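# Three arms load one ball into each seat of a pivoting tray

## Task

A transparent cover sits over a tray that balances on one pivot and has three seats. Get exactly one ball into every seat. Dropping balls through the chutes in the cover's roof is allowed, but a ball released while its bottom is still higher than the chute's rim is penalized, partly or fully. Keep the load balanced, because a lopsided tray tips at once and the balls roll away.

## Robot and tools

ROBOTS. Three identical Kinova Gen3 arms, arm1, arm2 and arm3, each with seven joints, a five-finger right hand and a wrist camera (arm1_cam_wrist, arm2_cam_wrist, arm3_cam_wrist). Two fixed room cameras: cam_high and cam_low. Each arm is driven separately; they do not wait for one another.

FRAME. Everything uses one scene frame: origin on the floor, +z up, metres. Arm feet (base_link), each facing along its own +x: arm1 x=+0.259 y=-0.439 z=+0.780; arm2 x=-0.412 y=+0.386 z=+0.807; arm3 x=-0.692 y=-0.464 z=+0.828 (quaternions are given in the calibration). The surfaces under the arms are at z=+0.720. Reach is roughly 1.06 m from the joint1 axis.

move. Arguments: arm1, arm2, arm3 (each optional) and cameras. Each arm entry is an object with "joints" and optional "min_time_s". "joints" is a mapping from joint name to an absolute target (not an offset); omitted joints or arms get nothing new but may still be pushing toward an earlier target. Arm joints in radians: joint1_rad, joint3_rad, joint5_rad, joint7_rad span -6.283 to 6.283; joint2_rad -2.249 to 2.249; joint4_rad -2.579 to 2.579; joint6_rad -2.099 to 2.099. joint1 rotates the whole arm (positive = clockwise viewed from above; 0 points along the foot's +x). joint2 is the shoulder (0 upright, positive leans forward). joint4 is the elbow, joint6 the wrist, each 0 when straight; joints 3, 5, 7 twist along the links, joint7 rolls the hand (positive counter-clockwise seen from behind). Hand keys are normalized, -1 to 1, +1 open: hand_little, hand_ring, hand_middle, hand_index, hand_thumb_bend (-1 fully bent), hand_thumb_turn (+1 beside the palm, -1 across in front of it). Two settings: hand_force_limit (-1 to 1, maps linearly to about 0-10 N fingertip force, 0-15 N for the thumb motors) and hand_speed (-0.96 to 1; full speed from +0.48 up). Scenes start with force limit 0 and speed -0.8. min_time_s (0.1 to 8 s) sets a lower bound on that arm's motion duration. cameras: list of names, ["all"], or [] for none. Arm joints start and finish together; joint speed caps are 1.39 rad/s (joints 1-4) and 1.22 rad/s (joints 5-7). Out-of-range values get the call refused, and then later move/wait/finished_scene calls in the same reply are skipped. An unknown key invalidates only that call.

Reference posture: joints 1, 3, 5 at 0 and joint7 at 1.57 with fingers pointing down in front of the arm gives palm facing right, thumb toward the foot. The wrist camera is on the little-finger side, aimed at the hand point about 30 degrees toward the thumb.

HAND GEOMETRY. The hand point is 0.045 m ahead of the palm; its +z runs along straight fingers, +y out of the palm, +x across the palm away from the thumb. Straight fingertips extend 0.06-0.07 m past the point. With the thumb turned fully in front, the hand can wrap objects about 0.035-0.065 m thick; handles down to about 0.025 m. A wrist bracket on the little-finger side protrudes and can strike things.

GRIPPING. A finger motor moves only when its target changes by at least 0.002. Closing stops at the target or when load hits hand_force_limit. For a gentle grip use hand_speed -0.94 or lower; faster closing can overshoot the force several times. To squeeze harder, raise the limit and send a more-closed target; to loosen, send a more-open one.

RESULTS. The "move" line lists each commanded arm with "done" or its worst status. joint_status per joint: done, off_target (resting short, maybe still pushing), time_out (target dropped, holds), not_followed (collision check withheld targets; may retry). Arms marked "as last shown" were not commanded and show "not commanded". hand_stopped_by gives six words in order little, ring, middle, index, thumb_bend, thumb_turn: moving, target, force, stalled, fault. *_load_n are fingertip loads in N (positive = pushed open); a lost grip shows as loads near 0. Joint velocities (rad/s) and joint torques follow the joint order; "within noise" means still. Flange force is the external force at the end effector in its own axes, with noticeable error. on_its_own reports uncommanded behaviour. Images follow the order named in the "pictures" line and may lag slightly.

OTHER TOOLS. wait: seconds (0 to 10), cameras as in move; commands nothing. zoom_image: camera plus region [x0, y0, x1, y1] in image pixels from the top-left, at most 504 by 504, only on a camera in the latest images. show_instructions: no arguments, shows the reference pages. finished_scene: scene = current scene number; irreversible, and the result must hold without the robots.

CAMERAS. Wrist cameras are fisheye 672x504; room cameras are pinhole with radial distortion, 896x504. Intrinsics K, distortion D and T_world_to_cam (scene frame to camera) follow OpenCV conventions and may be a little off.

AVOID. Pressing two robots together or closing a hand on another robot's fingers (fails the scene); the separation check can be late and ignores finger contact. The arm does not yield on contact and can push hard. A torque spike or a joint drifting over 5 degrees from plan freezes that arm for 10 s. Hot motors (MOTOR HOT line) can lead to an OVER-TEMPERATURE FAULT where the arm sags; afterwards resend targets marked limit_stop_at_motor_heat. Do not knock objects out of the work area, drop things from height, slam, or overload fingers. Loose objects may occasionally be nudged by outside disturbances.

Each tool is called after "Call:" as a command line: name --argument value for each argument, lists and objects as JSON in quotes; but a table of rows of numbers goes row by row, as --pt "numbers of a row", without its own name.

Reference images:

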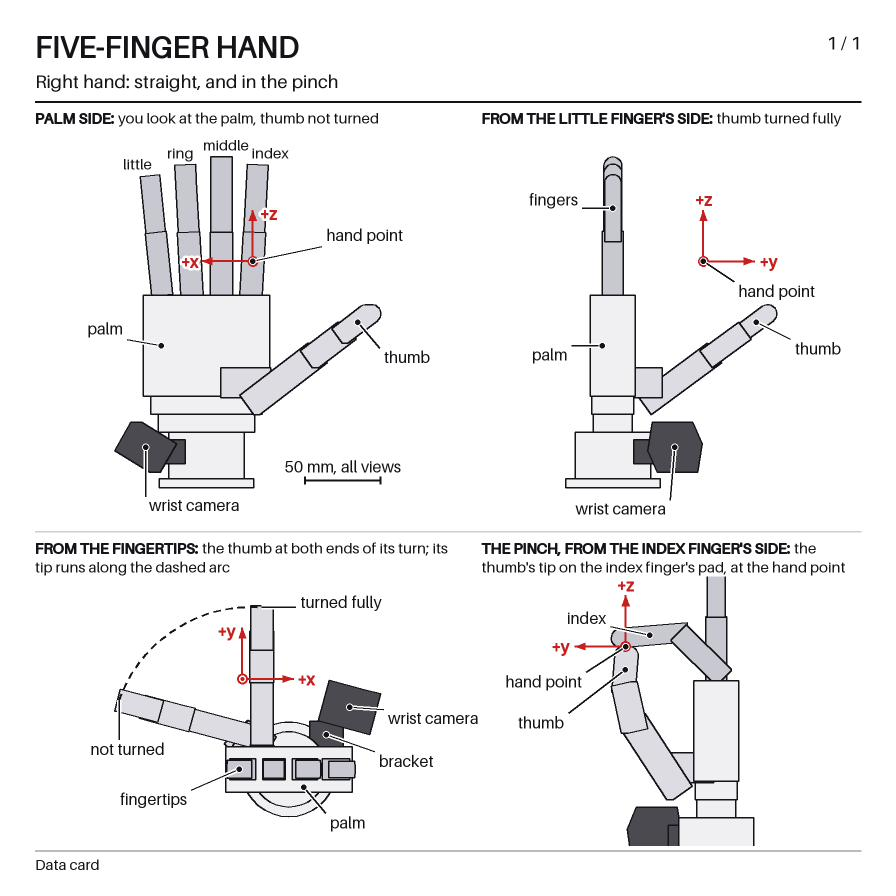

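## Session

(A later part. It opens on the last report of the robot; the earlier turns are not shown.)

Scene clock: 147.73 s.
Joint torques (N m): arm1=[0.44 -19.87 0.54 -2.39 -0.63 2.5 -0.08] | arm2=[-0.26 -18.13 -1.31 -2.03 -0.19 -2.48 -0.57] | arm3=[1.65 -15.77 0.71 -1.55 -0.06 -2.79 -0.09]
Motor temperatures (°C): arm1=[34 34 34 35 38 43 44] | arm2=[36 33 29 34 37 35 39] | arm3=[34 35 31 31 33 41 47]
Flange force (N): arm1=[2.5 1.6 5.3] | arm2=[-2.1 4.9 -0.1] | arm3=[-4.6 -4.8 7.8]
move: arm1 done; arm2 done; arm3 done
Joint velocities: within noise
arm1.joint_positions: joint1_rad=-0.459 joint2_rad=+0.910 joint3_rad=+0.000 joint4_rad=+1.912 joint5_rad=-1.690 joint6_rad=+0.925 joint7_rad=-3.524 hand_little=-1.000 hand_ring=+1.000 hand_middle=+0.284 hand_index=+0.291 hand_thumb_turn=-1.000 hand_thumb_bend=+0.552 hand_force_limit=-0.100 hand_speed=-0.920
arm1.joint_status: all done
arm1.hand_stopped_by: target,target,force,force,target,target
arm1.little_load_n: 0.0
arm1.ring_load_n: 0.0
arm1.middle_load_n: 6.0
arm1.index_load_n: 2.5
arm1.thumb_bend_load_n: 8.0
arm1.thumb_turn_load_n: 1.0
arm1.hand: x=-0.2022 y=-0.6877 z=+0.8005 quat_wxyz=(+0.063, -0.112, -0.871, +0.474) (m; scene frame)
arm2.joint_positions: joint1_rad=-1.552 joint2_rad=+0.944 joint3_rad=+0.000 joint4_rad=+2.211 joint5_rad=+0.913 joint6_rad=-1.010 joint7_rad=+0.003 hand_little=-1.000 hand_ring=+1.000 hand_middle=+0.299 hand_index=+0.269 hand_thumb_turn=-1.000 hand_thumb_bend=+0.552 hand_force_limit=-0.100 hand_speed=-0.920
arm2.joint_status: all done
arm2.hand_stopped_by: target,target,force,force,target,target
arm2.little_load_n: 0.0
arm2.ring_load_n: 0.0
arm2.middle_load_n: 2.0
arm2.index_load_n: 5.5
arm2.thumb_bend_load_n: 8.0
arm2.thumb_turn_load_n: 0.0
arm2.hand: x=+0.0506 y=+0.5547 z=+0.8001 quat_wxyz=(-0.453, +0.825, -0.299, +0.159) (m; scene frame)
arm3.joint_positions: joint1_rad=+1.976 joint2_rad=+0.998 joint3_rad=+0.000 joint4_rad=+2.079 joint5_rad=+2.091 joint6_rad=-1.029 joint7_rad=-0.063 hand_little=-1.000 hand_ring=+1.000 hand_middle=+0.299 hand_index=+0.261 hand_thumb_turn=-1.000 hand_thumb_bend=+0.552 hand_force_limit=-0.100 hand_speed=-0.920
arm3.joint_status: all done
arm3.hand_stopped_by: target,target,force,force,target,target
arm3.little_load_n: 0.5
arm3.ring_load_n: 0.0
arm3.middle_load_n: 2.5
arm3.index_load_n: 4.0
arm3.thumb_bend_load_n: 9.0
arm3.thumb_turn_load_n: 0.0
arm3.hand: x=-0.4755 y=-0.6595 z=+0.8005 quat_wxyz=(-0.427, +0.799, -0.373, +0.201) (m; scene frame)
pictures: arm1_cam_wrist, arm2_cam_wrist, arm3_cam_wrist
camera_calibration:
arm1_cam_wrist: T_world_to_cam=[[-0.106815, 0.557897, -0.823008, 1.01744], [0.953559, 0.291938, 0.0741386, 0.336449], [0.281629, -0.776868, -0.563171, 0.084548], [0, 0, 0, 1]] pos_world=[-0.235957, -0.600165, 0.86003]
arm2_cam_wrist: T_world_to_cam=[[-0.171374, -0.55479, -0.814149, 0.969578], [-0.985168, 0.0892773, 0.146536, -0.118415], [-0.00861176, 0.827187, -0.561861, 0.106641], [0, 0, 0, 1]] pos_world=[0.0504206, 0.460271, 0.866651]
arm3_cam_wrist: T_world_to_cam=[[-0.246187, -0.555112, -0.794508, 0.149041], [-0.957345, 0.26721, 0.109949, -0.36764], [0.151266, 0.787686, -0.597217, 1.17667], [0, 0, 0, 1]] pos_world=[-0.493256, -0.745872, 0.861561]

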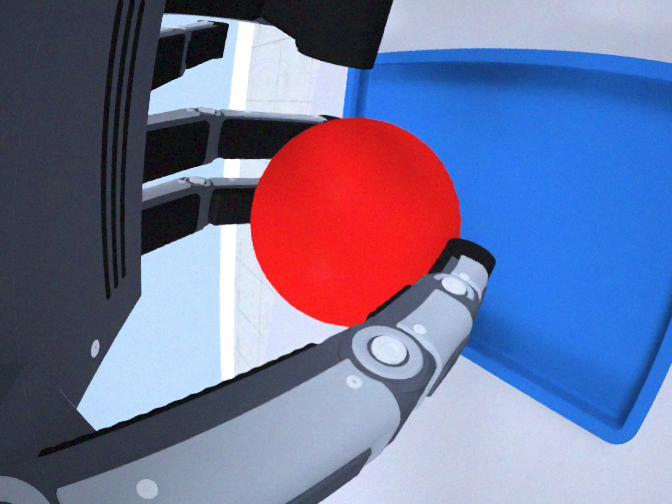

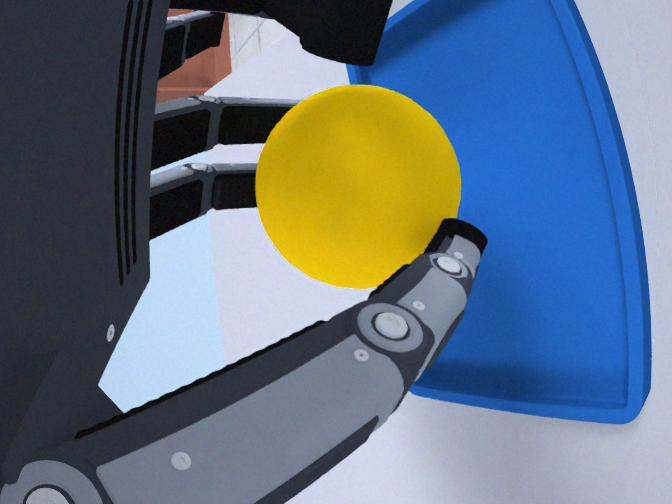

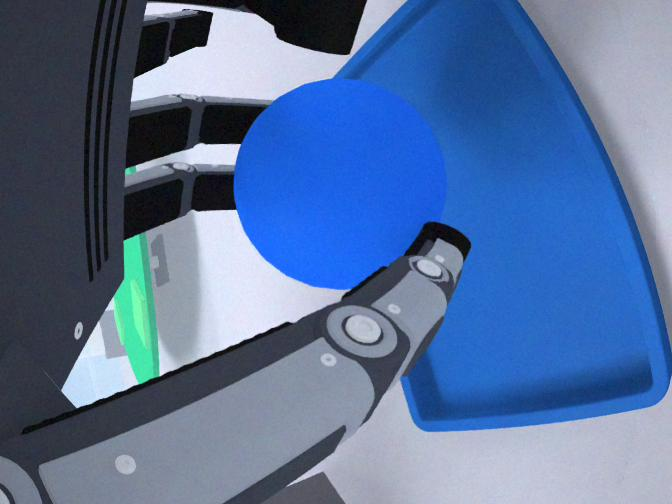

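Call:
move --arm1 '{"joints": {"joint1_rad": -0.458, "joint2_rad": 0.4817, "joint4_rad": 1.812, "joint5_rad": -1.296, "joint6_rad": 0.9634, "joint7_rad": -4.178}, "min_time_s": 1.8}' --arm2 '{"joints": {"joint1_rad": -1.5623, "joint2_rad": 0.3565, "joint4_rad": 2.1643, "joint5_rad": 1.4072, "joint6_rad": -0.7276, "joint7_rad": -0.7535}, "min_time_s": 1.8}' --cameras '[]'

Call:
move --arm1 '{"joints": {"joint1_rad": 0.5854, "joint2_rad": 0.4942, "joint4_rad": 1.7933, "joint5_rad": -1.2939, "joint6_rad": 0.9624, "joint7_rad": -4.1861}, "min_time_s": 4.5}' --arm2 '{"joints": {"joint1_rad": 0.5605, "joint2_rad": 0.4474, "joint4_rad": 1.9993, "joint5_rad": 2.1036, "joint6_rad": -1.2599, "joint7_rad": -0.7173}, "min_time_s": 3}' --cameras '["cam_high"]'

Call:
move --arm3 '{"joints": {"joint1_rad": 1.986, "joint2_rad": 0.4632, "joint4_rad": 2.0675, "joint5_rad": 2.2877, "joint6_rad": -1.3536, "joint7_rad": -0.5417}, "min_time_s": 1.8}' --cameras '[]'

Call:
move --arm3 '{"joints": {"joint1_rad": 0.6307, "joint2_rad": 0.4042, "joint4_rad": 2.1646, "joint5_rad": 2.1161, "joint6_rad": -1.2318, "joint7_rad": -0.5857}, "min_time_s": 2.5}' --cameras '["all"]'

Call:
zoom_image --camera "arm1_cam_wrist" --region '[420, 20, 672, 350]'

Call:
zoom_image --camera "arm2_cam_wrist" --region '[420, 20, 672, 350]'

Call:
zoom_image --camera "arm3_cam_wrist" --region '[420, 20, 672, 350]'

Call:
zoom_image --camera "cam_low" --region '[380, 110, 620, 250]'

Scene clock: 189.03 s.
Joint torques (N m): arm1=[0.4 -17.23 1.17 -6.27 -1.58 1.51 -0.08] | arm2=[-0.25 -13.99 -0.63 -7.19 -1.41 -1.85 -0.6] | arm3=[1.66 -15.73 0.69 -1.54 -0.05 -2.81 -0.1]
Motor temperatures (°C): arm1=[34 35 34 35 38 43 44] | arm2=[36 34 29 34 37 35 39] | arm3=[34 36 31 31 33 41 47]
Flange force (N): arm1=[3.0 0.6 4.7] | arm2=[-0.8 5.6 1.4] | arm3=[-4.7 -4.9 7.8]
move: arm1 done; arm2 done
Joint velocities: within noise
arm1.joint_positions: joint1_rad=-0.458 joint2_rad=+0.482 joint3_rad=+0.000 joint4_rad=+1.812 joint5_rad=-1.296 joint6_rad=+0.963 joint7_rad=-4.178 hand_little=-1.000 hand_ring=+1.000 hand_middle=+0.284 hand_index=+0.291 hand_thumb_turn=-1.000 hand_thumb_bend=+0.552 hand_force_limit=-0.100 hand_speed=-0.920
arm1.joint_status: all done
arm1.hand_stopped_by: target,target,force,force,target,target
arm1.little_load_n: 0.0
arm1.ring_load_n: 0.0
arm1.middle_load_n: 6.0
arm1.index_load_n: 2.5
arm1.thumb_bend_load_n: 8.0
arm1.thumb_turn_load_n: 1.0
arm1.hand: x=-0.2017 y=-0.6869 z=+1.0046 quat_wxyz=(+0.064, -0.113, -0.872, +0.472) (m; scene frame)
arm2.joint_positions: joint1_rad=-1.562 joint2_rad=+0.357 joint3_rad=+0.000 joint4_rad=+2.164 joint5_rad=+1.407 joint6_rad=-0.728 joint7_rad=-0.753 hand_little=-1.000 hand_ring=+1.000 hand_middle=+0.299 hand_index=+0.269 hand_thumb_turn=-1.000 hand_thumb_bend=+0.552 hand_force_limit=-0.100 hand_speed=-0.920
arm2.joint_status: all done
arm2.hand_stopped_by: target,target,force,force,target,target
arm2.little_load_n: 0.0
arm2.ring_load_n: 0.0
arm2.middle_load_n: 2.0
arm2.index_load_n: 5.5
arm2.thumb_bend_load_n: 8.0
arm2.thumb_turn_load_n: 0.0
arm2.hand: x=+0.0458 y=+0.5557 z=+1.0047 quat_wxyz=(-0.448, +0.826, -0.300, +0.163) (m; scene frame)
arm3: as last shown
arm3.little_load_n: 0.0
arm3.index_load_n: 4.5
pictures: none
No camera images: "cameras" was empty.

Scene clock: 193.83 s.
Joint torques (N m): arm1=[0.35 -17.49 1.06 -6.29 -1.64 1.49 -0.07] | arm2=[-0.29 -14.11 -1.03 -5.65 -1.76 -1.9 -0.59] | arm3=[1.63 -15.77 0.69 -1.52 -0.05 -2.8 -0.11]
Motor temperatures (°C): arm1=[34 35 34 35 38 43 44] | arm2=[36 34 29 34 37 35 39] | arm3=[34 36 31 31 33 41 47]
Flange force (N): arm1=[3.2 0.5 4.6] | arm2=[-2.2 4.6 1.7] | arm3=[-4.6 -4.8 7.8]
move: arm1 done; arm2 done
Joint velocities: within noise
arm1.joint_positions: joint1_rad=+0.585 joint2_rad=+0.494 joint3_rad=+0.000 joint4_rad=+1.793 joint5_rad=-1.294 joint6_rad=+0.962 joint7_rad=-4.186 hand_little=-1.000 hand_ring=+1.000 hand_middle=+0.284 hand_index=+0.291 hand_thumb_turn=-1.000 hand_thumb_bend=+0.552 hand_force_limit=-0.100 hand_speed=-0.920
arm1.joint_status: all done
arm1.hand_stopped_by: target,target,force,force,target,target
arm1.little_load_n: 0.0
arm1.ring_load_n: 0.0
arm1.middle_load_n: 6.0
arm1.index_load_n: 2.5
arm1.thumb_bend_load_n: 8.5
arm1.thumb_turn_load_n: 1.0
arm1.hand: x=-0.1897 y=-0.1587 z=+1.0055 quat_wxyz=(+0.293, -0.533, -0.698, +0.379) (m; scene frame)
arm2.joint_positions: joint1_rad=+0.560 joint2_rad=+0.447 joint3_rad=+0.000 joint4_rad=+1.999 joint5_rad=+2.104 joint6_rad=-1.260 joint7_rad=-0.717 hand_little=-1.000 hand_ring=+1.000 hand_middle=+0.299 hand_index=+0.269 hand_thumb_turn=-1.000 hand_thumb_bend=+0.552 hand_force_limit=-0.100 hand_speed=-0.920
arm2.joint_status: all done
arm2.hand_stopped_by: target,target,force,force,target,target
arm2.little_load_n: 0.0
arm2.ring_load_n: 0.0
arm2.middle_load_n: 2.5
arm2.index_load_n: 5.0
arm2.thumb_bend_load_n: 7.5
arm2.thumb_turn_load_n: 0.0
arm2.hand: x=-0.4090 y=+0.0221 z=+1.0046 quat_wxyz=(-0.270, +0.498, -0.724, +0.394) (m; scene frame)
arm3: as last shown
pictures: cam_high

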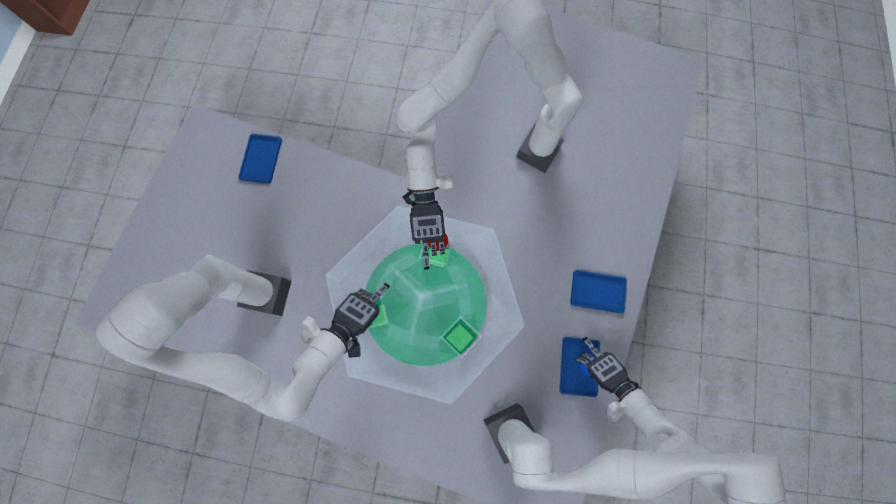

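Scene clock: 195.93 s.
Joint torques (N m): arm1=[0.34 -17.46 1.1 -6.31 -1.6 1.48 -0.08] | arm2=[-0.27 -14.06 -0.9 -5.58 -1.77 -1.84 -0.55] | arm3=[1.58 -12.24 1.4 -6.06 -1.11 -2.44 -0.11]
Motor temperatures (°C): arm1=[34 35 34 35 38 43 44] | arm2=[36 34 29 34 37 35 39] | arm3=[34 36 31 31 33 42 47]
Flange force (N): arm1=[3.0 0.6 4.6] | arm2=[-1.9 4.3 1.5] | arm3=[-4.5 -1.4 10.0]
move: arm3 done
Joint velocities: within noise
arm1, arm2: as last shown
arm1.index_load_n: 3.0
arm2.thumb_bend_load_n: 8.0
arm3.joint_positions: joint1_rad=+1.986 joint2_rad=+0.463 joint3_rad=+0.000 joint4_rad=+2.067 joint5_rad=+2.288 joint6_rad=-1.354 joint7_rad=-0.542 hand_little=-1.000 hand_ring=+1.000 hand_middle=+0.299 hand_index=+0.261 hand_thumb_turn=-1.000 hand_thumb_bend=+0.552 hand_force_limit=-0.100 hand_speed=-0.920
arm3.joint_status: all done
arm3.hand_stopped_by: target,target,force,force,target,target
arm3.little_load_n: 0.0
arm3.ring_load_n: 0.0
arm3.middle_load_n: 2.5
arm3.index_load_n: 4.5
arm3.thumb_bend_load_n: 9.0
arm3.thumb_turn_load_n: 0.0
arm3.hand: x=-0.4793 y=-0.6518 z=+1.0047 quat_wxyz=(-0.427, +0.800, -0.373, +0.198) (m; scene frame)
pictures: none
No camera images: "cameras" was empty.

Scene clock: 198.73 s.
Joint torques (N m): arm1=[0.33 -17.47 1.05 -6.31 -1.61 1.48 -0.08] | arm2=[-0.26 -14.09 -0.95 -5.63 -1.75 -1.89 -0.52] | arm3=[1.52 -11.53 1.34 -6.11 -1.13 -2.46 -0.09]
Motor temperatures (°C): arm1=[34 35 34 35 38 43 44] | arm2=[36 34 29 34 37 35 39] | arm3=[34 36 31 31 33 41 47]
Flange force (N): arm1=[3.1 0.6 4.6] | arm2=[-2.0 4.3 1.7] | arm3=[-5.8 -1.0 9.6]
move: arm3 done
Joint velocities: within noise
arm1, arm2: as last shown
arm1.middle_load_n: 6.5
arm1.thumb_bend_load_n: 8.0
arm2.index_load_n: 5.5
arm2.thumb_bend_load_n: 7.5
arm3.joint_positions: joint1_rad=+0.631 joint2_rad=+0.404 joint3_rad=+0.000 joint4_rad=+2.165 joint5_rad=+2.116 joint6_rad=-1.232 joint7_rad=-0.586 hand_little=-1.000 hand_ring=+1.000 hand_middle=+0.299 hand_index=+0.261 hand_thumb_turn=-1.000 hand_thumb_bend=+0.552 hand_force_limit=-0.100 hand_speed=-0.920
arm3.joint_status: all done
arm3.hand_stopped_by: target,target,force,force,target,target
arm3.little_load_n: 0.0
arm3.ring_load_n: 0.0
arm3.middle_load_n: 2.5
arm3.index_load_n: 4.5
arm3.thumb_bend_load_n: 9.5
arm3.thumb_turn_load_n: 0.0
arm3.hand: x=-0.4459 y=-0.2706 z=+1.0046 quat_wxyz=(-0.470, +0.873, +0.112, -0.068) (m; scene frame)
pictures: arm1_cam_wrist, arm2_cam_wrist, arm3_cam_wrist, cam_high, cam_low
camera_calibration:
arm1_cam_wrist: T_world_to_cam=[[0.428492, 0.370905, -0.823908, 0.965111], [0.72839, -0.68136, 0.0720826, -0.040242], [-0.534642, -0.631013, -0.562121, 0.474736], [0, 0, 0, 1]] pos_world=[-0.130417, -0.0858194, 1.06492]
arm2_cam_wrist: T_world_to_cam=[[-0.586953, -0.0207486, -0.809355, 0.575239], [-0.229806, 0.962825, 0.141975, -0.259461], [0.776321, 0.269328, -0.569902, 0.999539], [0, 0, 0, 1]] pos_world=[-0.497951, -0.00745249, 1.07205]
arm3_cam_wrist: T_world_to_cam=[[0.385952, -0.454214, -0.802951, 0.852137], [-0.642323, -0.757059, 0.11951, -0.612001], [-0.662164, 0.469629, -0.583941, 0.52565], [0, 0, 0, 1]] pos_world=[-0.37392, -0.323128, 1.06431]

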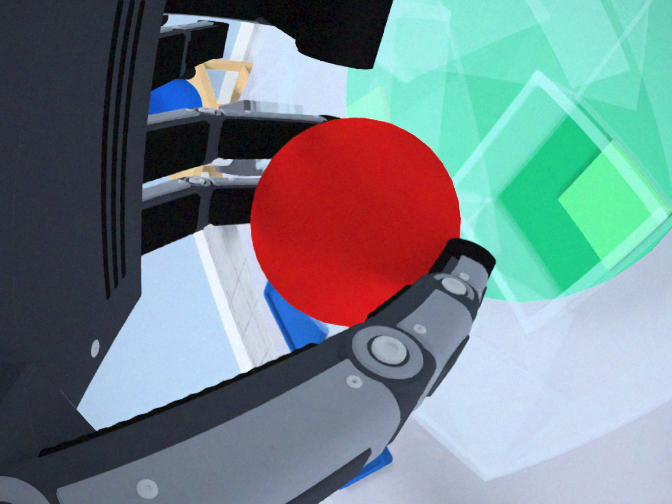

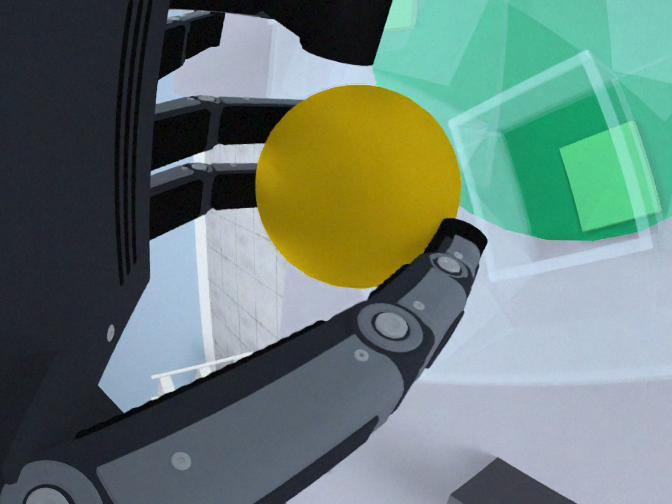

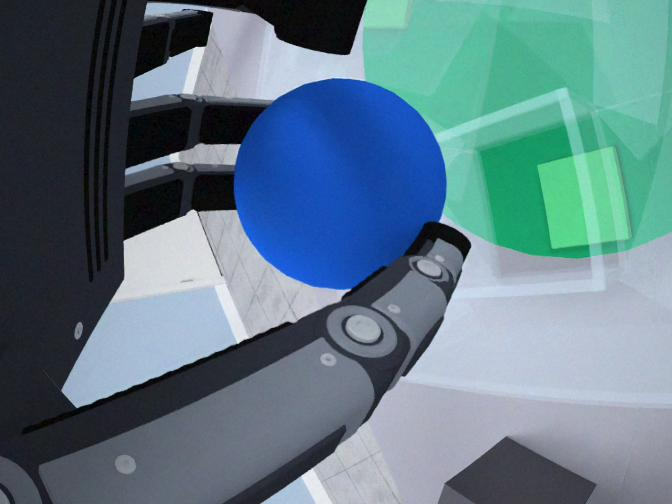

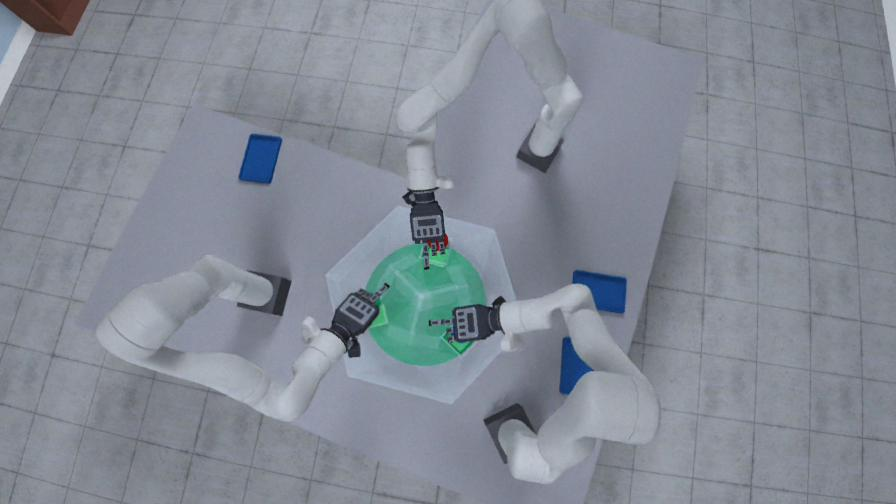

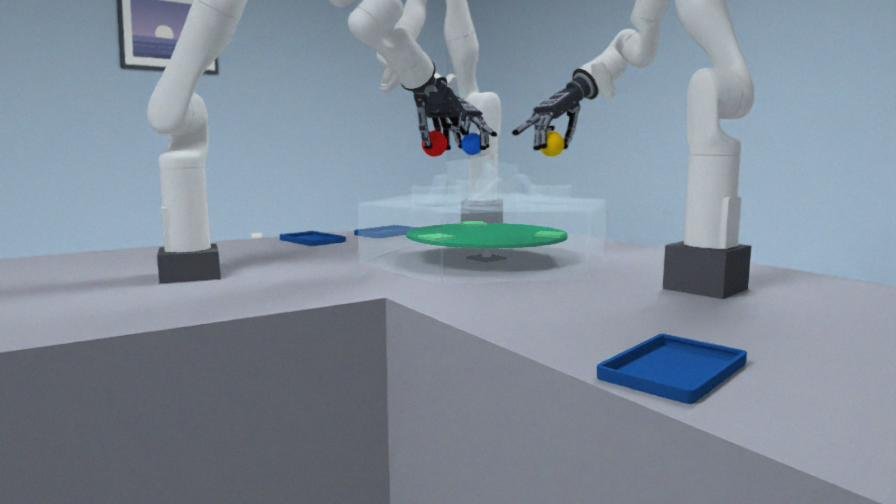

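Scaled by 1.527 from the camera's 672x504 image, which has a finer 960x720 frame.

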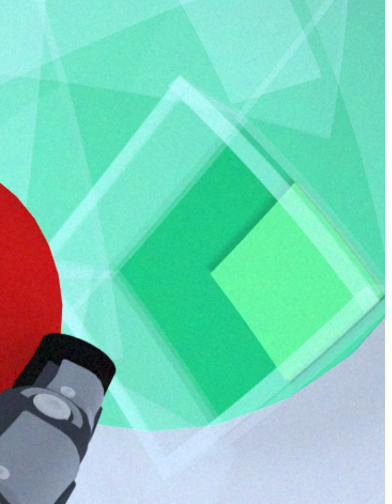

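Scaled by 1.527 from the camera's 672x504 image, which has a finer 960x720 frame.

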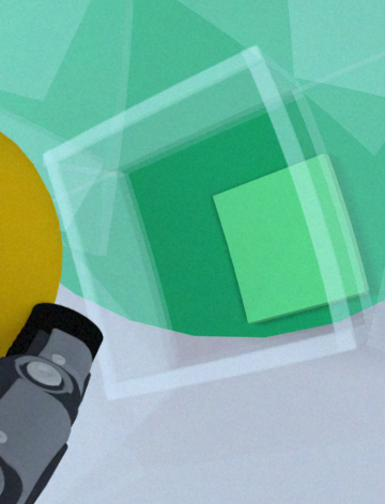

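Scaled by 1.527 from the camera's 672x504 image, which has a finer 960x720 frame.

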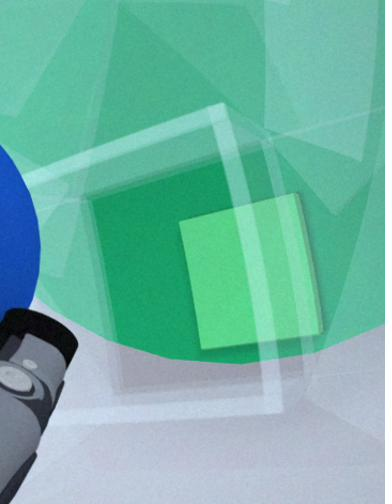

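Scaled by 2.100 from the camera's 896x504 image, which has a finer 1280x720 frame.

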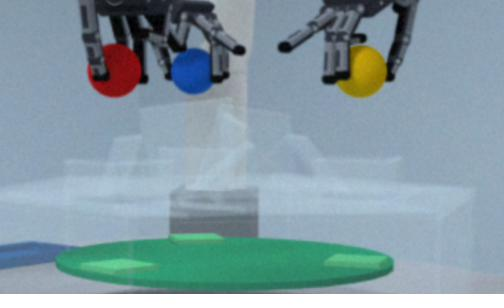

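Call:
move --arm1 '{"joints": {"joint1_rad": 0.5919, "joint2_rad": 0.5899, "joint4_rad": 1.8214, "joint5_rad": -1.3763, "joint6_rad": 0.9379, "joint7_rad": -4.0372}, "min_time_s": 1.5}' --arm2 '{"joints": {"joint1_rad": 0.5678, "joint2_rad": 0.5579, "joint4_rad": 2.026, "joint5_rad": 2.0663, "joint6_rad": -1.1963, "joint7_rad": -0.5885}, "min_time_s": 1.5}' --arm3 '{"joints": {"joint1_rad": 0.6389, "joint2_rad": 0.5145, "joint4_rad": 2.2414, "joint5_rad": 2.0567, "joint6_rad": -1.1425, "joint7_rad": -0.408}, "min_time_s": 1.5}' --cameras '["arm1_cam_wrist", "arm2_cam_wrist", "arm3_cam_wrist"]'

Call:
move --arm1 '{"joints": {"joint1_rad": 0.5919, "joint2_rad": 0.6466, "joint4_rad": 1.8453, "joint5_rad": -1.4352, "joint6_rad": 0.9246, "joint7_rad": -3.9383}, "min_time_s": 1.5}' --arm2 '{"joints": {"joint1_rad": 0.5678, "joint2_rad": 0.6274, "joint4_rad": 2.0451, "joint5_rad": 2.0334, "joint6_rad": -1.1554, "joint7_rad": -0.5034}, "min_time_s": 1.5}' --arm3 '{"joints": {"joint1_rad": 0.6389, "joint2_rad": 0.6011, "joint4_rad": 2.2588, "joint5_rad": 2.0115, "joint6_rad": -1.0961, "joint7_rad": -0.3044}, "min_time_s": 1.5}' --cameras '["all"]'

Call:
zoom_image --camera "cam_low" --region '[400, 130, 500, 220]'

Call:
zoom_image --camera "cam_low" --region '[500, 130, 600, 220]'

Scene clock: 255.00 s.
Joint torques (N m): arm1=[0.33 -18.32 0.92 -5.5 -1.41 1.79 -0.06] | arm2=[-0.26 -15.03 -1.14 -4.73 -1.49 -2.05 -0.6] | arm3=[1.52 -12 1.14 -4.58 -0.73 -2.64 -0.06]
Motor temperatures (°C): arm1=[34 35 34 35 38 43 44] | arm2=[36 34 29 35 37 35 39] | arm3=[34 36 31 31 33 41 47]
Flange force (N): arm1=[3.0 0.9 4.8] | arm2=[-2.7 4.3 1.8] | arm3=[-5.7 -2.1 9.3]
move: arm1 done; arm2 done; arm3 done
Joint velocities: within noise
arm1.joint_positions: joint1_rad=+0.592 joint2_rad=+0.590 joint3_rad=+0.000 joint4_rad=+1.821 joint5_rad=-1.376 joint6_rad=+0.938 joint7_rad=-4.037 hand_little=-1.000 hand_ring=+1.000 hand_middle=+0.284 hand_index=+0.291 hand_thumb_turn=-1.000 hand_thumb_bend=+0.552 hand_force_limit=-0.100 hand_speed=-0.920
arm1.joint_status: all done
arm1.hand_stopped_by: target,target,force,force,target,target
arm1.little_load_n: 0.0
arm1.ring_load_n: 0.0
arm1.middle_load_n: 6.5
arm1.index_load_n: 2.5
arm1.thumb_bend_load_n: 8.0
arm1.thumb_turn_load_n: 1.0
arm1.hand: x=-0.1916 y=-0.1512 z=+0.9571 quat_wxyz=(+0.293, -0.533, -0.697, +0.379) (m; scene frame)
arm2.joint_positions: joint1_rad=+0.568 joint2_rad=+0.558 joint3_rad=+0.000 joint4_rad=+2.026 joint5_rad=+2.066 joint6_rad=-1.196 joint7_rad=-0.588 hand_little=-1.000 hand_ring=+1.000 hand_middle=+0.299 hand_index=+0.269 hand_thumb_turn=-1.000 hand_thumb_bend=+0.552 hand_force_limit=-0.100 hand_speed=-0.920
arm2.joint_status: all done
arm2.hand_stopped_by: target,target,force,force,target,target
arm2.little_load_n: 0.0
arm2.ring_load_n: 0.0
arm2.middle_load_n: 2.0
arm2.index_load_n: 5.0
arm2.thumb_bend_load_n: 8.0
arm2.thumb_turn_load_n: 0.0
arm2.hand: x=-0.4144 y=+0.0190 z=+0.9569 quat_wxyz=(-0.270, +0.498, -0.724, +0.394) (m; scene frame)
arm3.joint_positions: joint1_rad=+0.639 joint2_rad=+0.514 joint3_rad=+0.000 joint4_rad=+2.241 joint5_rad=+2.057 joint6_rad=-1.143 joint7_rad=-0.408 hand_little=-1.000 hand_ring=+1.000 hand_middle=+0.299 hand_index=+0.261 hand_thumb_turn=-1.000 hand_thumb_bend=+0.552 hand_force_limit=-0.100 hand_speed=-0.920
arm3.joint_status: all done
arm3.hand_stopped_by: target,target,force,force,target,target
arm3.little_load_n: 0.5
arm3.ring_load_n: 0.0
arm3.middle_load_n: 2.5
arm3.index_load_n: 4.0
arm3.thumb_bend_load_n: 9.5
arm3.thumb_turn_load_n: 0.0
arm3.hand: x=-0.4572 y=-0.2735 z=+0.9571 quat_wxyz=(-0.470, +0.873, +0.112, -0.068) (m; scene frame)
pictures: arm1_cam_wrist, arm2_cam_wrist, arm3_cam_wrist
camera_calibration:
arm1_cam_wrist: T_world_to_cam=[[0.428502, 0.370531, -0.824071, 0.923405], [0.728292, -0.681443, 0.0722982, -0.0304988], [-0.534768, -0.631144, -0.561854, 0.450947], [0, 0, 0, 1]] pos_world=[-0.132317, -0.0783213, 1.01652]
arm2_cam_wrist: T_world_to_cam=[[-0.586849, -0.0206039, -0.809434, 0.533532], [-0.229916, 0.962768, 0.142185, -0.25112], [0.776368, 0.269543, -0.569736, 0.977265], [0, 0, 0, 1]] pos_world=[-0.503351, -0.0106525, 1.02435]
arm3_cam_wrist: T_world_to_cam=[[0.386079, -0.454157, -0.802922, 0.817118], [-0.642376, -0.757043, 0.119325, -0.615669], [-0.66204, 0.469709, -0.584018, 0.491879], [0, 0, 0, 1]] pos_world=[-0.385319, -0.326028, 1.01681]

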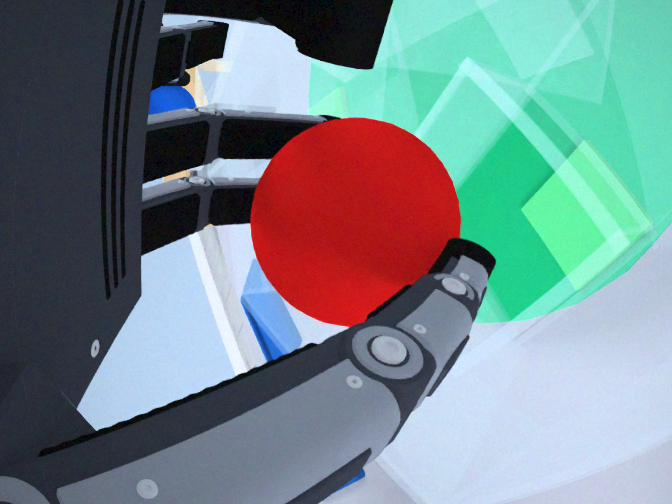

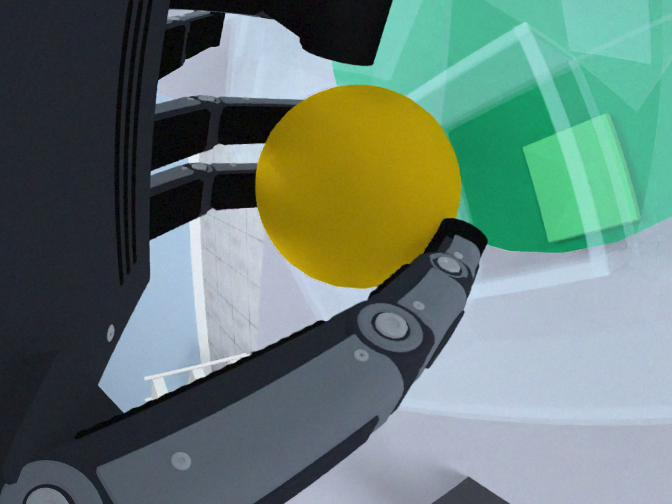

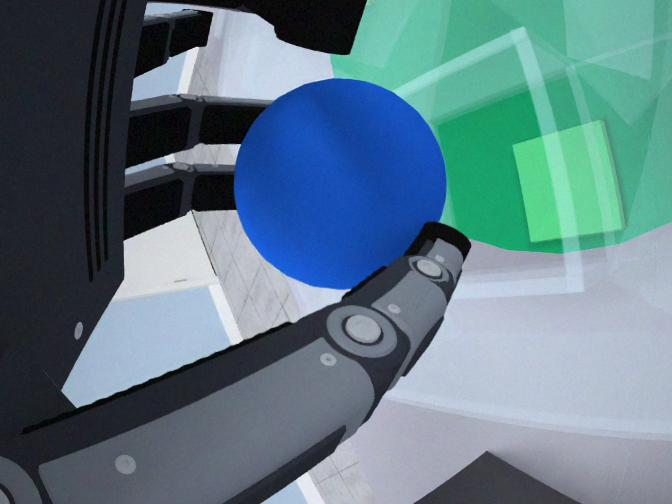

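Scene clock: 256.80 s.
Joint torques (N m): arm1=[0.34 -18.67 0.85 -4.97 -1.28 1.96 -0.05] | arm2=[-0.31 -15.55 -1.13 -4.1 -1.38 -2.18 -0.61] | arm3=[1.53 -12.64 0.96 -3.72 -0.53 -2.73 -0.1]
Motor temperatures (°C): arm1=[34 35 34 35 38 43 44] | arm2=[36 34 29 35 37 35 39] | arm3=[34 36 31 31 33 41 47]
Flange force (N): arm1=[2.8 1.0 4.9] | arm2=[-3.0 4.3 1.9] | arm3=[-5.8 -2.4 9.0]
move: arm1 done; arm2 done; arm3 done
Joint velocities: within noise
arm1.joint_positions: joint1_rad=+0.592 joint2_rad=+0.647 joint3_rad=+0.000 joint4_rad=+1.845 joint5_rad=-1.435 joint6_rad=+0.925 joint7_rad=-3.938 hand_little=-1.000 hand_ring=+1.000 hand_middle=+0.284 hand_index=+0.291 hand_thumb_turn=-1.000 hand_thumb_bend=+0.552 hand_force_limit=-0.100 hand_speed=-0.920
arm1.joint_status: all done
arm1.hand_stopped_by: target,target,force,force,target,target
arm1.little_load_n: 0.5
arm1.ring_load_n: 0.0
arm1.middle_load_n: 6.0
arm1.index_load_n: 3.0
arm1.thumb_bend_load_n: 8.0
arm1.thumb_turn_load_n: 1.0
arm1.hand: x=-0.1916 y=-0.1512 z=+0.9271 quat_wxyz=(+0.293, -0.533, -0.698, +0.379) (m; scene frame)
arm2.joint_positions: joint1_rad=+0.568 joint2_rad=+0.627 joint3_rad=+0.000 joint4_rad=+2.045 joint5_rad=+2.033 joint6_rad=-1.155 joint7_rad=-0.503 hand_little=-1.000 hand_ring=+1.000 hand_middle=+0.299 hand_index=+0.269 hand_thumb_turn=-1.000 hand_thumb_bend=+0.552 hand_force_limit=-0.100 hand_speed=-0.920
arm2.joint_status: all done
arm2.hand_stopped_by: target,target,force,force,target,target
arm2.little_load_n: 0.0
arm2.ring_load_n: 0.0
arm2.middle_load_n: 2.0
arm2.index_load_n: 5.0
arm2.thumb_bend_load_n: 8.0
arm2.thumb_turn_load_n: 0.0
arm2.hand: x=-0.4144 y=+0.0189 z=+0.9269 quat_wxyz=(-0.270, +0.498, -0.724, +0.394) (m; scene frame)
arm3.joint_positions: joint1_rad=+0.639 joint2_rad=+0.601 joint3_rad=+0.000 joint4_rad=+2.259 joint5_rad=+2.012 joint6_rad=-1.096 joint7_rad=-0.304 hand_little=-1.000 hand_ring=+1.000 hand_middle=+0.299 hand_index=+0.261 hand_thumb_turn=-1.000 hand_thumb_bend=+0.552 hand_force_limit=-0.100 hand_speed=-0.920
arm3.joint_status: all done
arm3.hand_stopped_by: target,target,force,force,target,target
arm3.little_load_n: 0.0
arm3.ring_load_n: 0.0
arm3.middle_load_n: 2.0
arm3.index_load_n: 4.0
arm3.thumb_bend_load_n: 9.0
arm3.thumb_turn_load_n: 0.0
arm3.hand: x=-0.4576 y=-0.2738 z=+0.9271 quat_wxyz=(-0.470, +0.873, +0.112, -0.068) (m; scene frame)
pictures: arm1_cam_wrist, arm2_cam_wrist, arm3_cam_wrist, cam_high, cam_low
camera_calibration:
arm1_cam_wrist: T_world_to_cam=[[0.428787, 0.370552, -0.823913, 0.898647], [0.728273, -0.681437, 0.07254, -0.0285667], [-0.534565, -0.631138, -0.562054, 0.4342], [0, 0, 0, 1]] pos_world=[-0.132416, -0.0784212, 0.986524]
arm2_cam_wrist: T_world_to_cam=[[-0.586848, -0.0203968, -0.80944, 0.509255], [-0.229781, 0.962779, 0.142332, -0.246835], [0.776408, 0.269521, -0.569692, 0.960176], [0, 0, 0, 1]] pos_world=[-0.503351, -0.0107528, 0.994348]
arm3_cam_wrist: T_world_to_cam=[[0.386185, -0.454033, -0.802942, 0.793111], [-0.642311, -0.757119, 0.119194, -0.612379], [-0.66204, 0.469707, -0.584018, 0.4743], [0, 0, 0, 1]] pos_world=[-0.385619, -0.326328, 0.986814]

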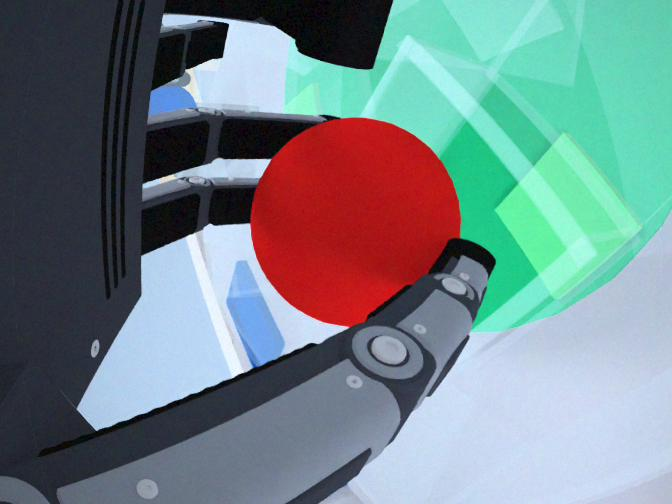

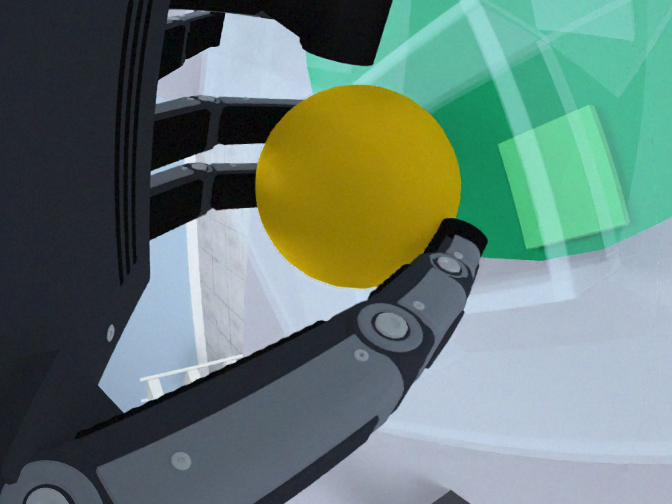

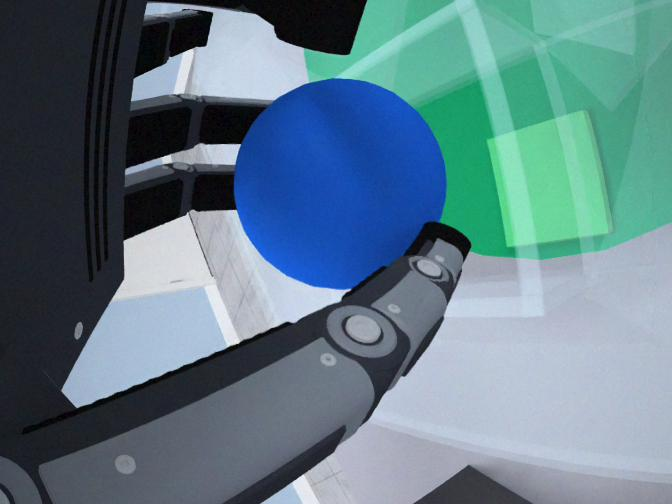

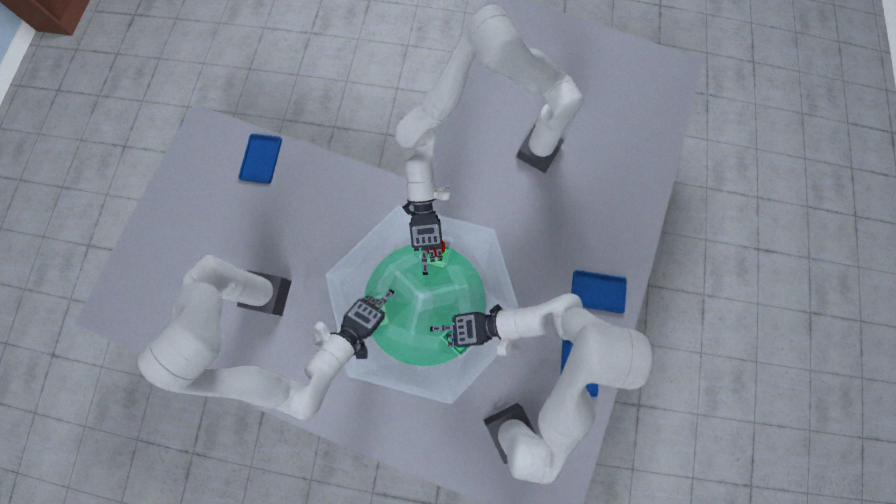

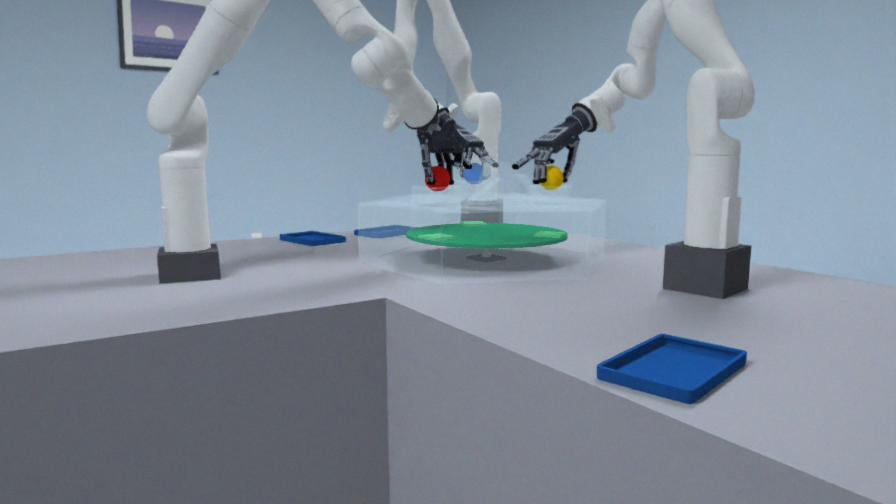

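Scaled by 5.040 from the camera's 896x504 image, which has a finer 1280x720 frame.

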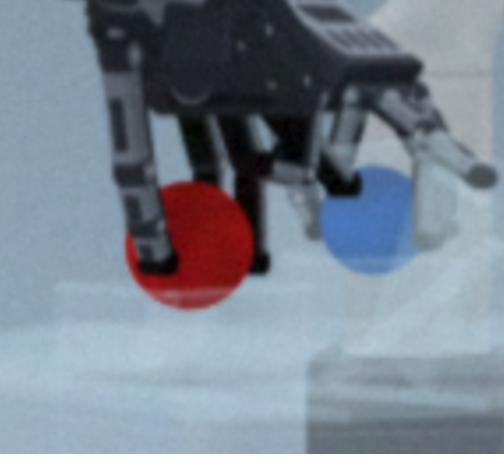

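Scaled by 5.040 from the camera's 896x504 image, which has a finer 1280x720 frame.

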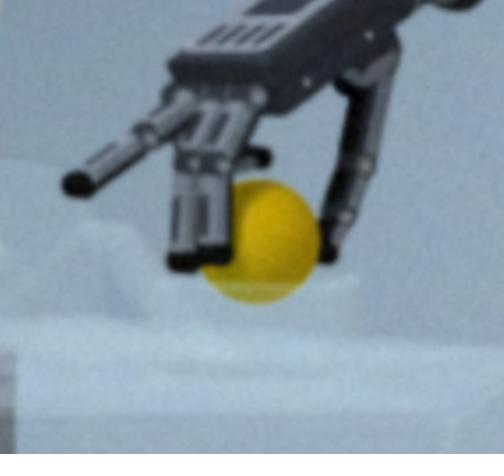

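Same alignment as the previous successes. Release together.

Call:
move --arm1 '{"joints": {"hand_index": 0.7, "hand_middle": 0.7, "hand_thumb_bend": 0.72, "hand_speed": 1}}' --arm2 '{"joints": {"hand_index": 0.7, "hand_middle": 0.7, "hand_thumb_bend": 0.72, "hand_speed": 1}}' --arm3 '{"joints": {"hand_index": 0.7, "hand_middle": 0.7, "hand_thumb_bend": 0.72, "hand_speed": 1}}' --cameras '["arm1_cam_wrist", "arm2_cam_wrist", "arm3_cam_wrist", "cam_low"]'

Scene clock: 265.70 s.
Joint torques (N m): arm1=[0.34 -17.9 1.07 -4.56 -1.07 1.68 -0.04] | arm2=[-0.38 -15.01 -1.04 -3.91 -1.2 -1.78 -0.6] | arm3=[1.54 -12.21 1.2 -3.74 -0.42 -2.33 -0.04]
Motor temperatures (°C): arm1=[34 35 34 35 38 43 44] | arm2=[36 34 29 35 37 35 39] | arm3=[34 36 31 31 33 41 47]
Flange force (N): arm1=[2.8 -0.2 4.1] | arm2=[-2.9 3.0 0.6] | arm3=[-5.8 -4.0 8.0]
move: arm1 done; arm2 done; arm3 done
Joint velocities: within noise
arm1.joint_positions: joint1_rad=+0.592 joint2_rad=+0.647 joint3_rad=+0.000 joint4_rad=+1.845 joint5_rad=-1.435 joint6_rad=+0.925 joint7_rad=-3.938 hand_little=-1.000 hand_ring=+1.000 hand_middle=+0.700 hand_index=+0.700 hand_thumb_turn=-1.000 hand_thumb_bend=+0.720 hand_force_limit=-0.100 hand_speed=+1.000
arm1.joint_status: all done
arm1.hand_stopped_by: target,target,target,target,target,target
arm1.little_load_n: 0.0
arm1.ring_load_n: 0.0
arm1.middle_load_n: 0.0
arm1.index_load_n: 0.0
arm1.thumb_bend_load_n: 0.0
arm1.thumb_turn_load_n: 0.0
arm1.hand: x=-0.1916 y=-0.1512 z=+0.9271 quat_wxyz=(+0.293, -0.533, -0.698, +0.379) (m; scene frame)
arm2.joint_positions: joint1_rad=+0.568 joint2_rad=+0.627 joint3_rad=+0.000 joint4_rad=+2.045 joint5_rad=+2.033 joint6_rad=-1.155 joint7_rad=-0.503 hand_little=-1.000 hand_ring=+1.000 hand_middle=+0.700 hand_index=+0.700 hand_thumb_turn=-1.000 hand_thumb_bend=+0.720 hand_force_limit=-0.100 hand_speed=+1.000
arm2.joint_status: all done
arm2.hand_stopped_by: target,target,target,target,target,target
arm2.little_load_n: 0.0
arm2.ring_load_n: 0.0
arm2.middle_load_n: 0.0
arm2.index_load_n: 0.0
arm2.thumb_bend_load_n: 0.0
arm2.thumb_turn_load_n: 0.0
arm2.hand: x=-0.4144 y=+0.0189 z=+0.9269 quat_wxyz=(-0.270, +0.498, -0.724, +0.394) (m; scene frame)
arm3.joint_positions: joint1_rad=+0.639 joint2_rad=+0.601 joint3_rad=+0.000 joint4_rad=+2.259 joint5_rad=+2.011 joint6_rad=-1.096 joint7_rad=-0.304 hand_little=-1.000 hand_ring=+1.000 hand_middle=+0.700 hand_index=+0.700 hand_thumb_turn=-1.000 hand_thumb_bend=+0.720 hand_force_limit=-0.100 hand_speed=+1.000
arm3.joint_status: all done
arm3.hand_stopped_by: target,target,target,target,target,target
arm3.little_load_n: 0.0
arm3.ring_load_n: -0.5
arm3.middle_load_n: 0.0
arm3.index_load_n: -0.5
arm3.thumb_bend_load_n: 0.0
arm3.thumb_turn_load_n: 0.0
arm3.hand: x=-0.4576 y=-0.2738 z=+0.9271 quat_wxyz=(-0.470, +0.873, +0.112, -0.068) (m; scene frame)
pictures: arm1_cam_wrist, arm2_cam_wrist, arm3_cam_wrist, cam_low
camera_calibration:
arm1_cam_wrist: T_world_to_cam=[[0.428815, 0.370527, -0.82391, 0.898609], [0.728257, -0.681451, 0.0725708, -0.0285323], [-0.534565, -0.631138, -0.562055, 0.434264], [0, 0, 0, 1]] pos_world=[-0.132416, -0.0783213, 0.986524]
arm2_cam_wrist: T_world_to_cam=[[-0.586848, -0.0203968, -0.80944, 0.509255], [-0.229781, 0.962779, 0.142332, -0.246835], [0.776408, 0.269521, -0.569692, 0.960176], [0, 0, 0, 1]] pos_world=[-0.503351, -0.0107528, 0.994348]
arm3_cam_wrist: T_world_to_cam=[[0.386182, -0.454085, -0.802913, 0.793064], [-0.642372, -0.757068, 0.119192, -0.612384], [-0.661984, 0.469739, -0.584058, 0.474371], [0, 0, 0, 1]] pos_world=[-0.385619, -0.326328, 0.986814]

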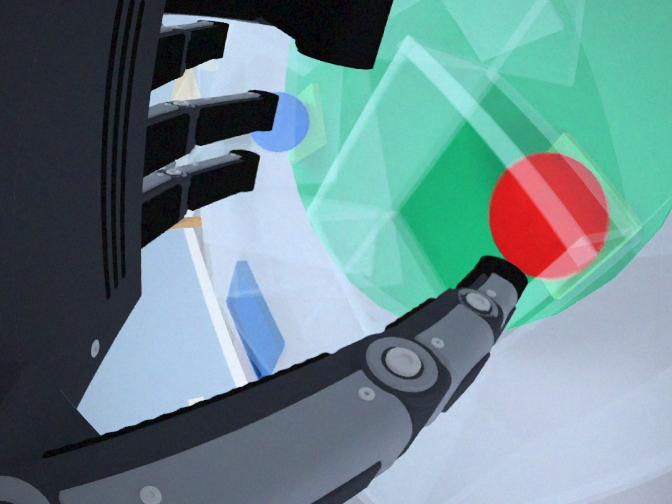

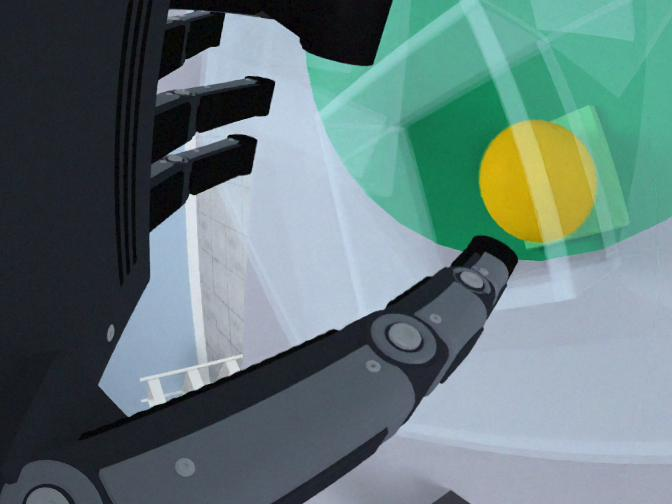

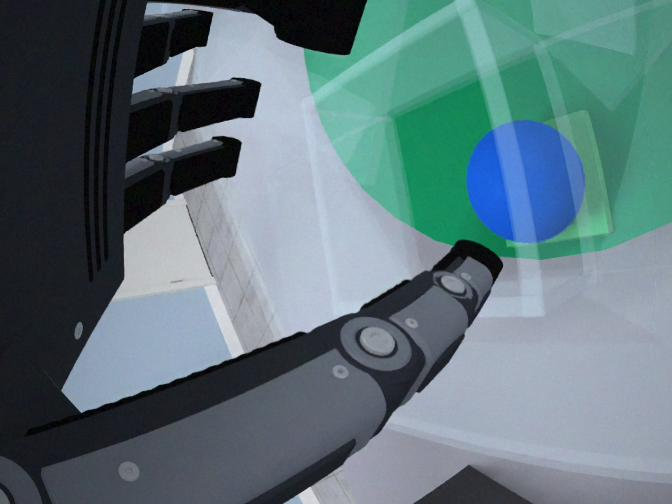

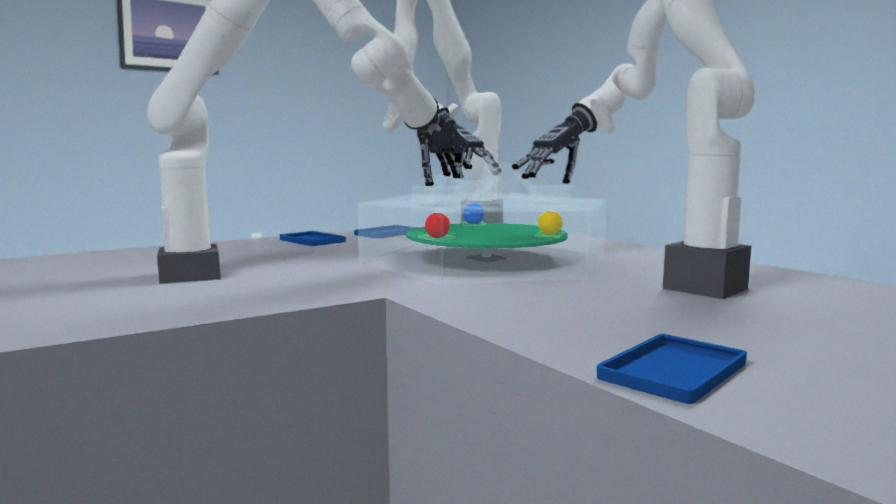

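Call:
finished_scene --scene 3

The scene is finished: the task was done.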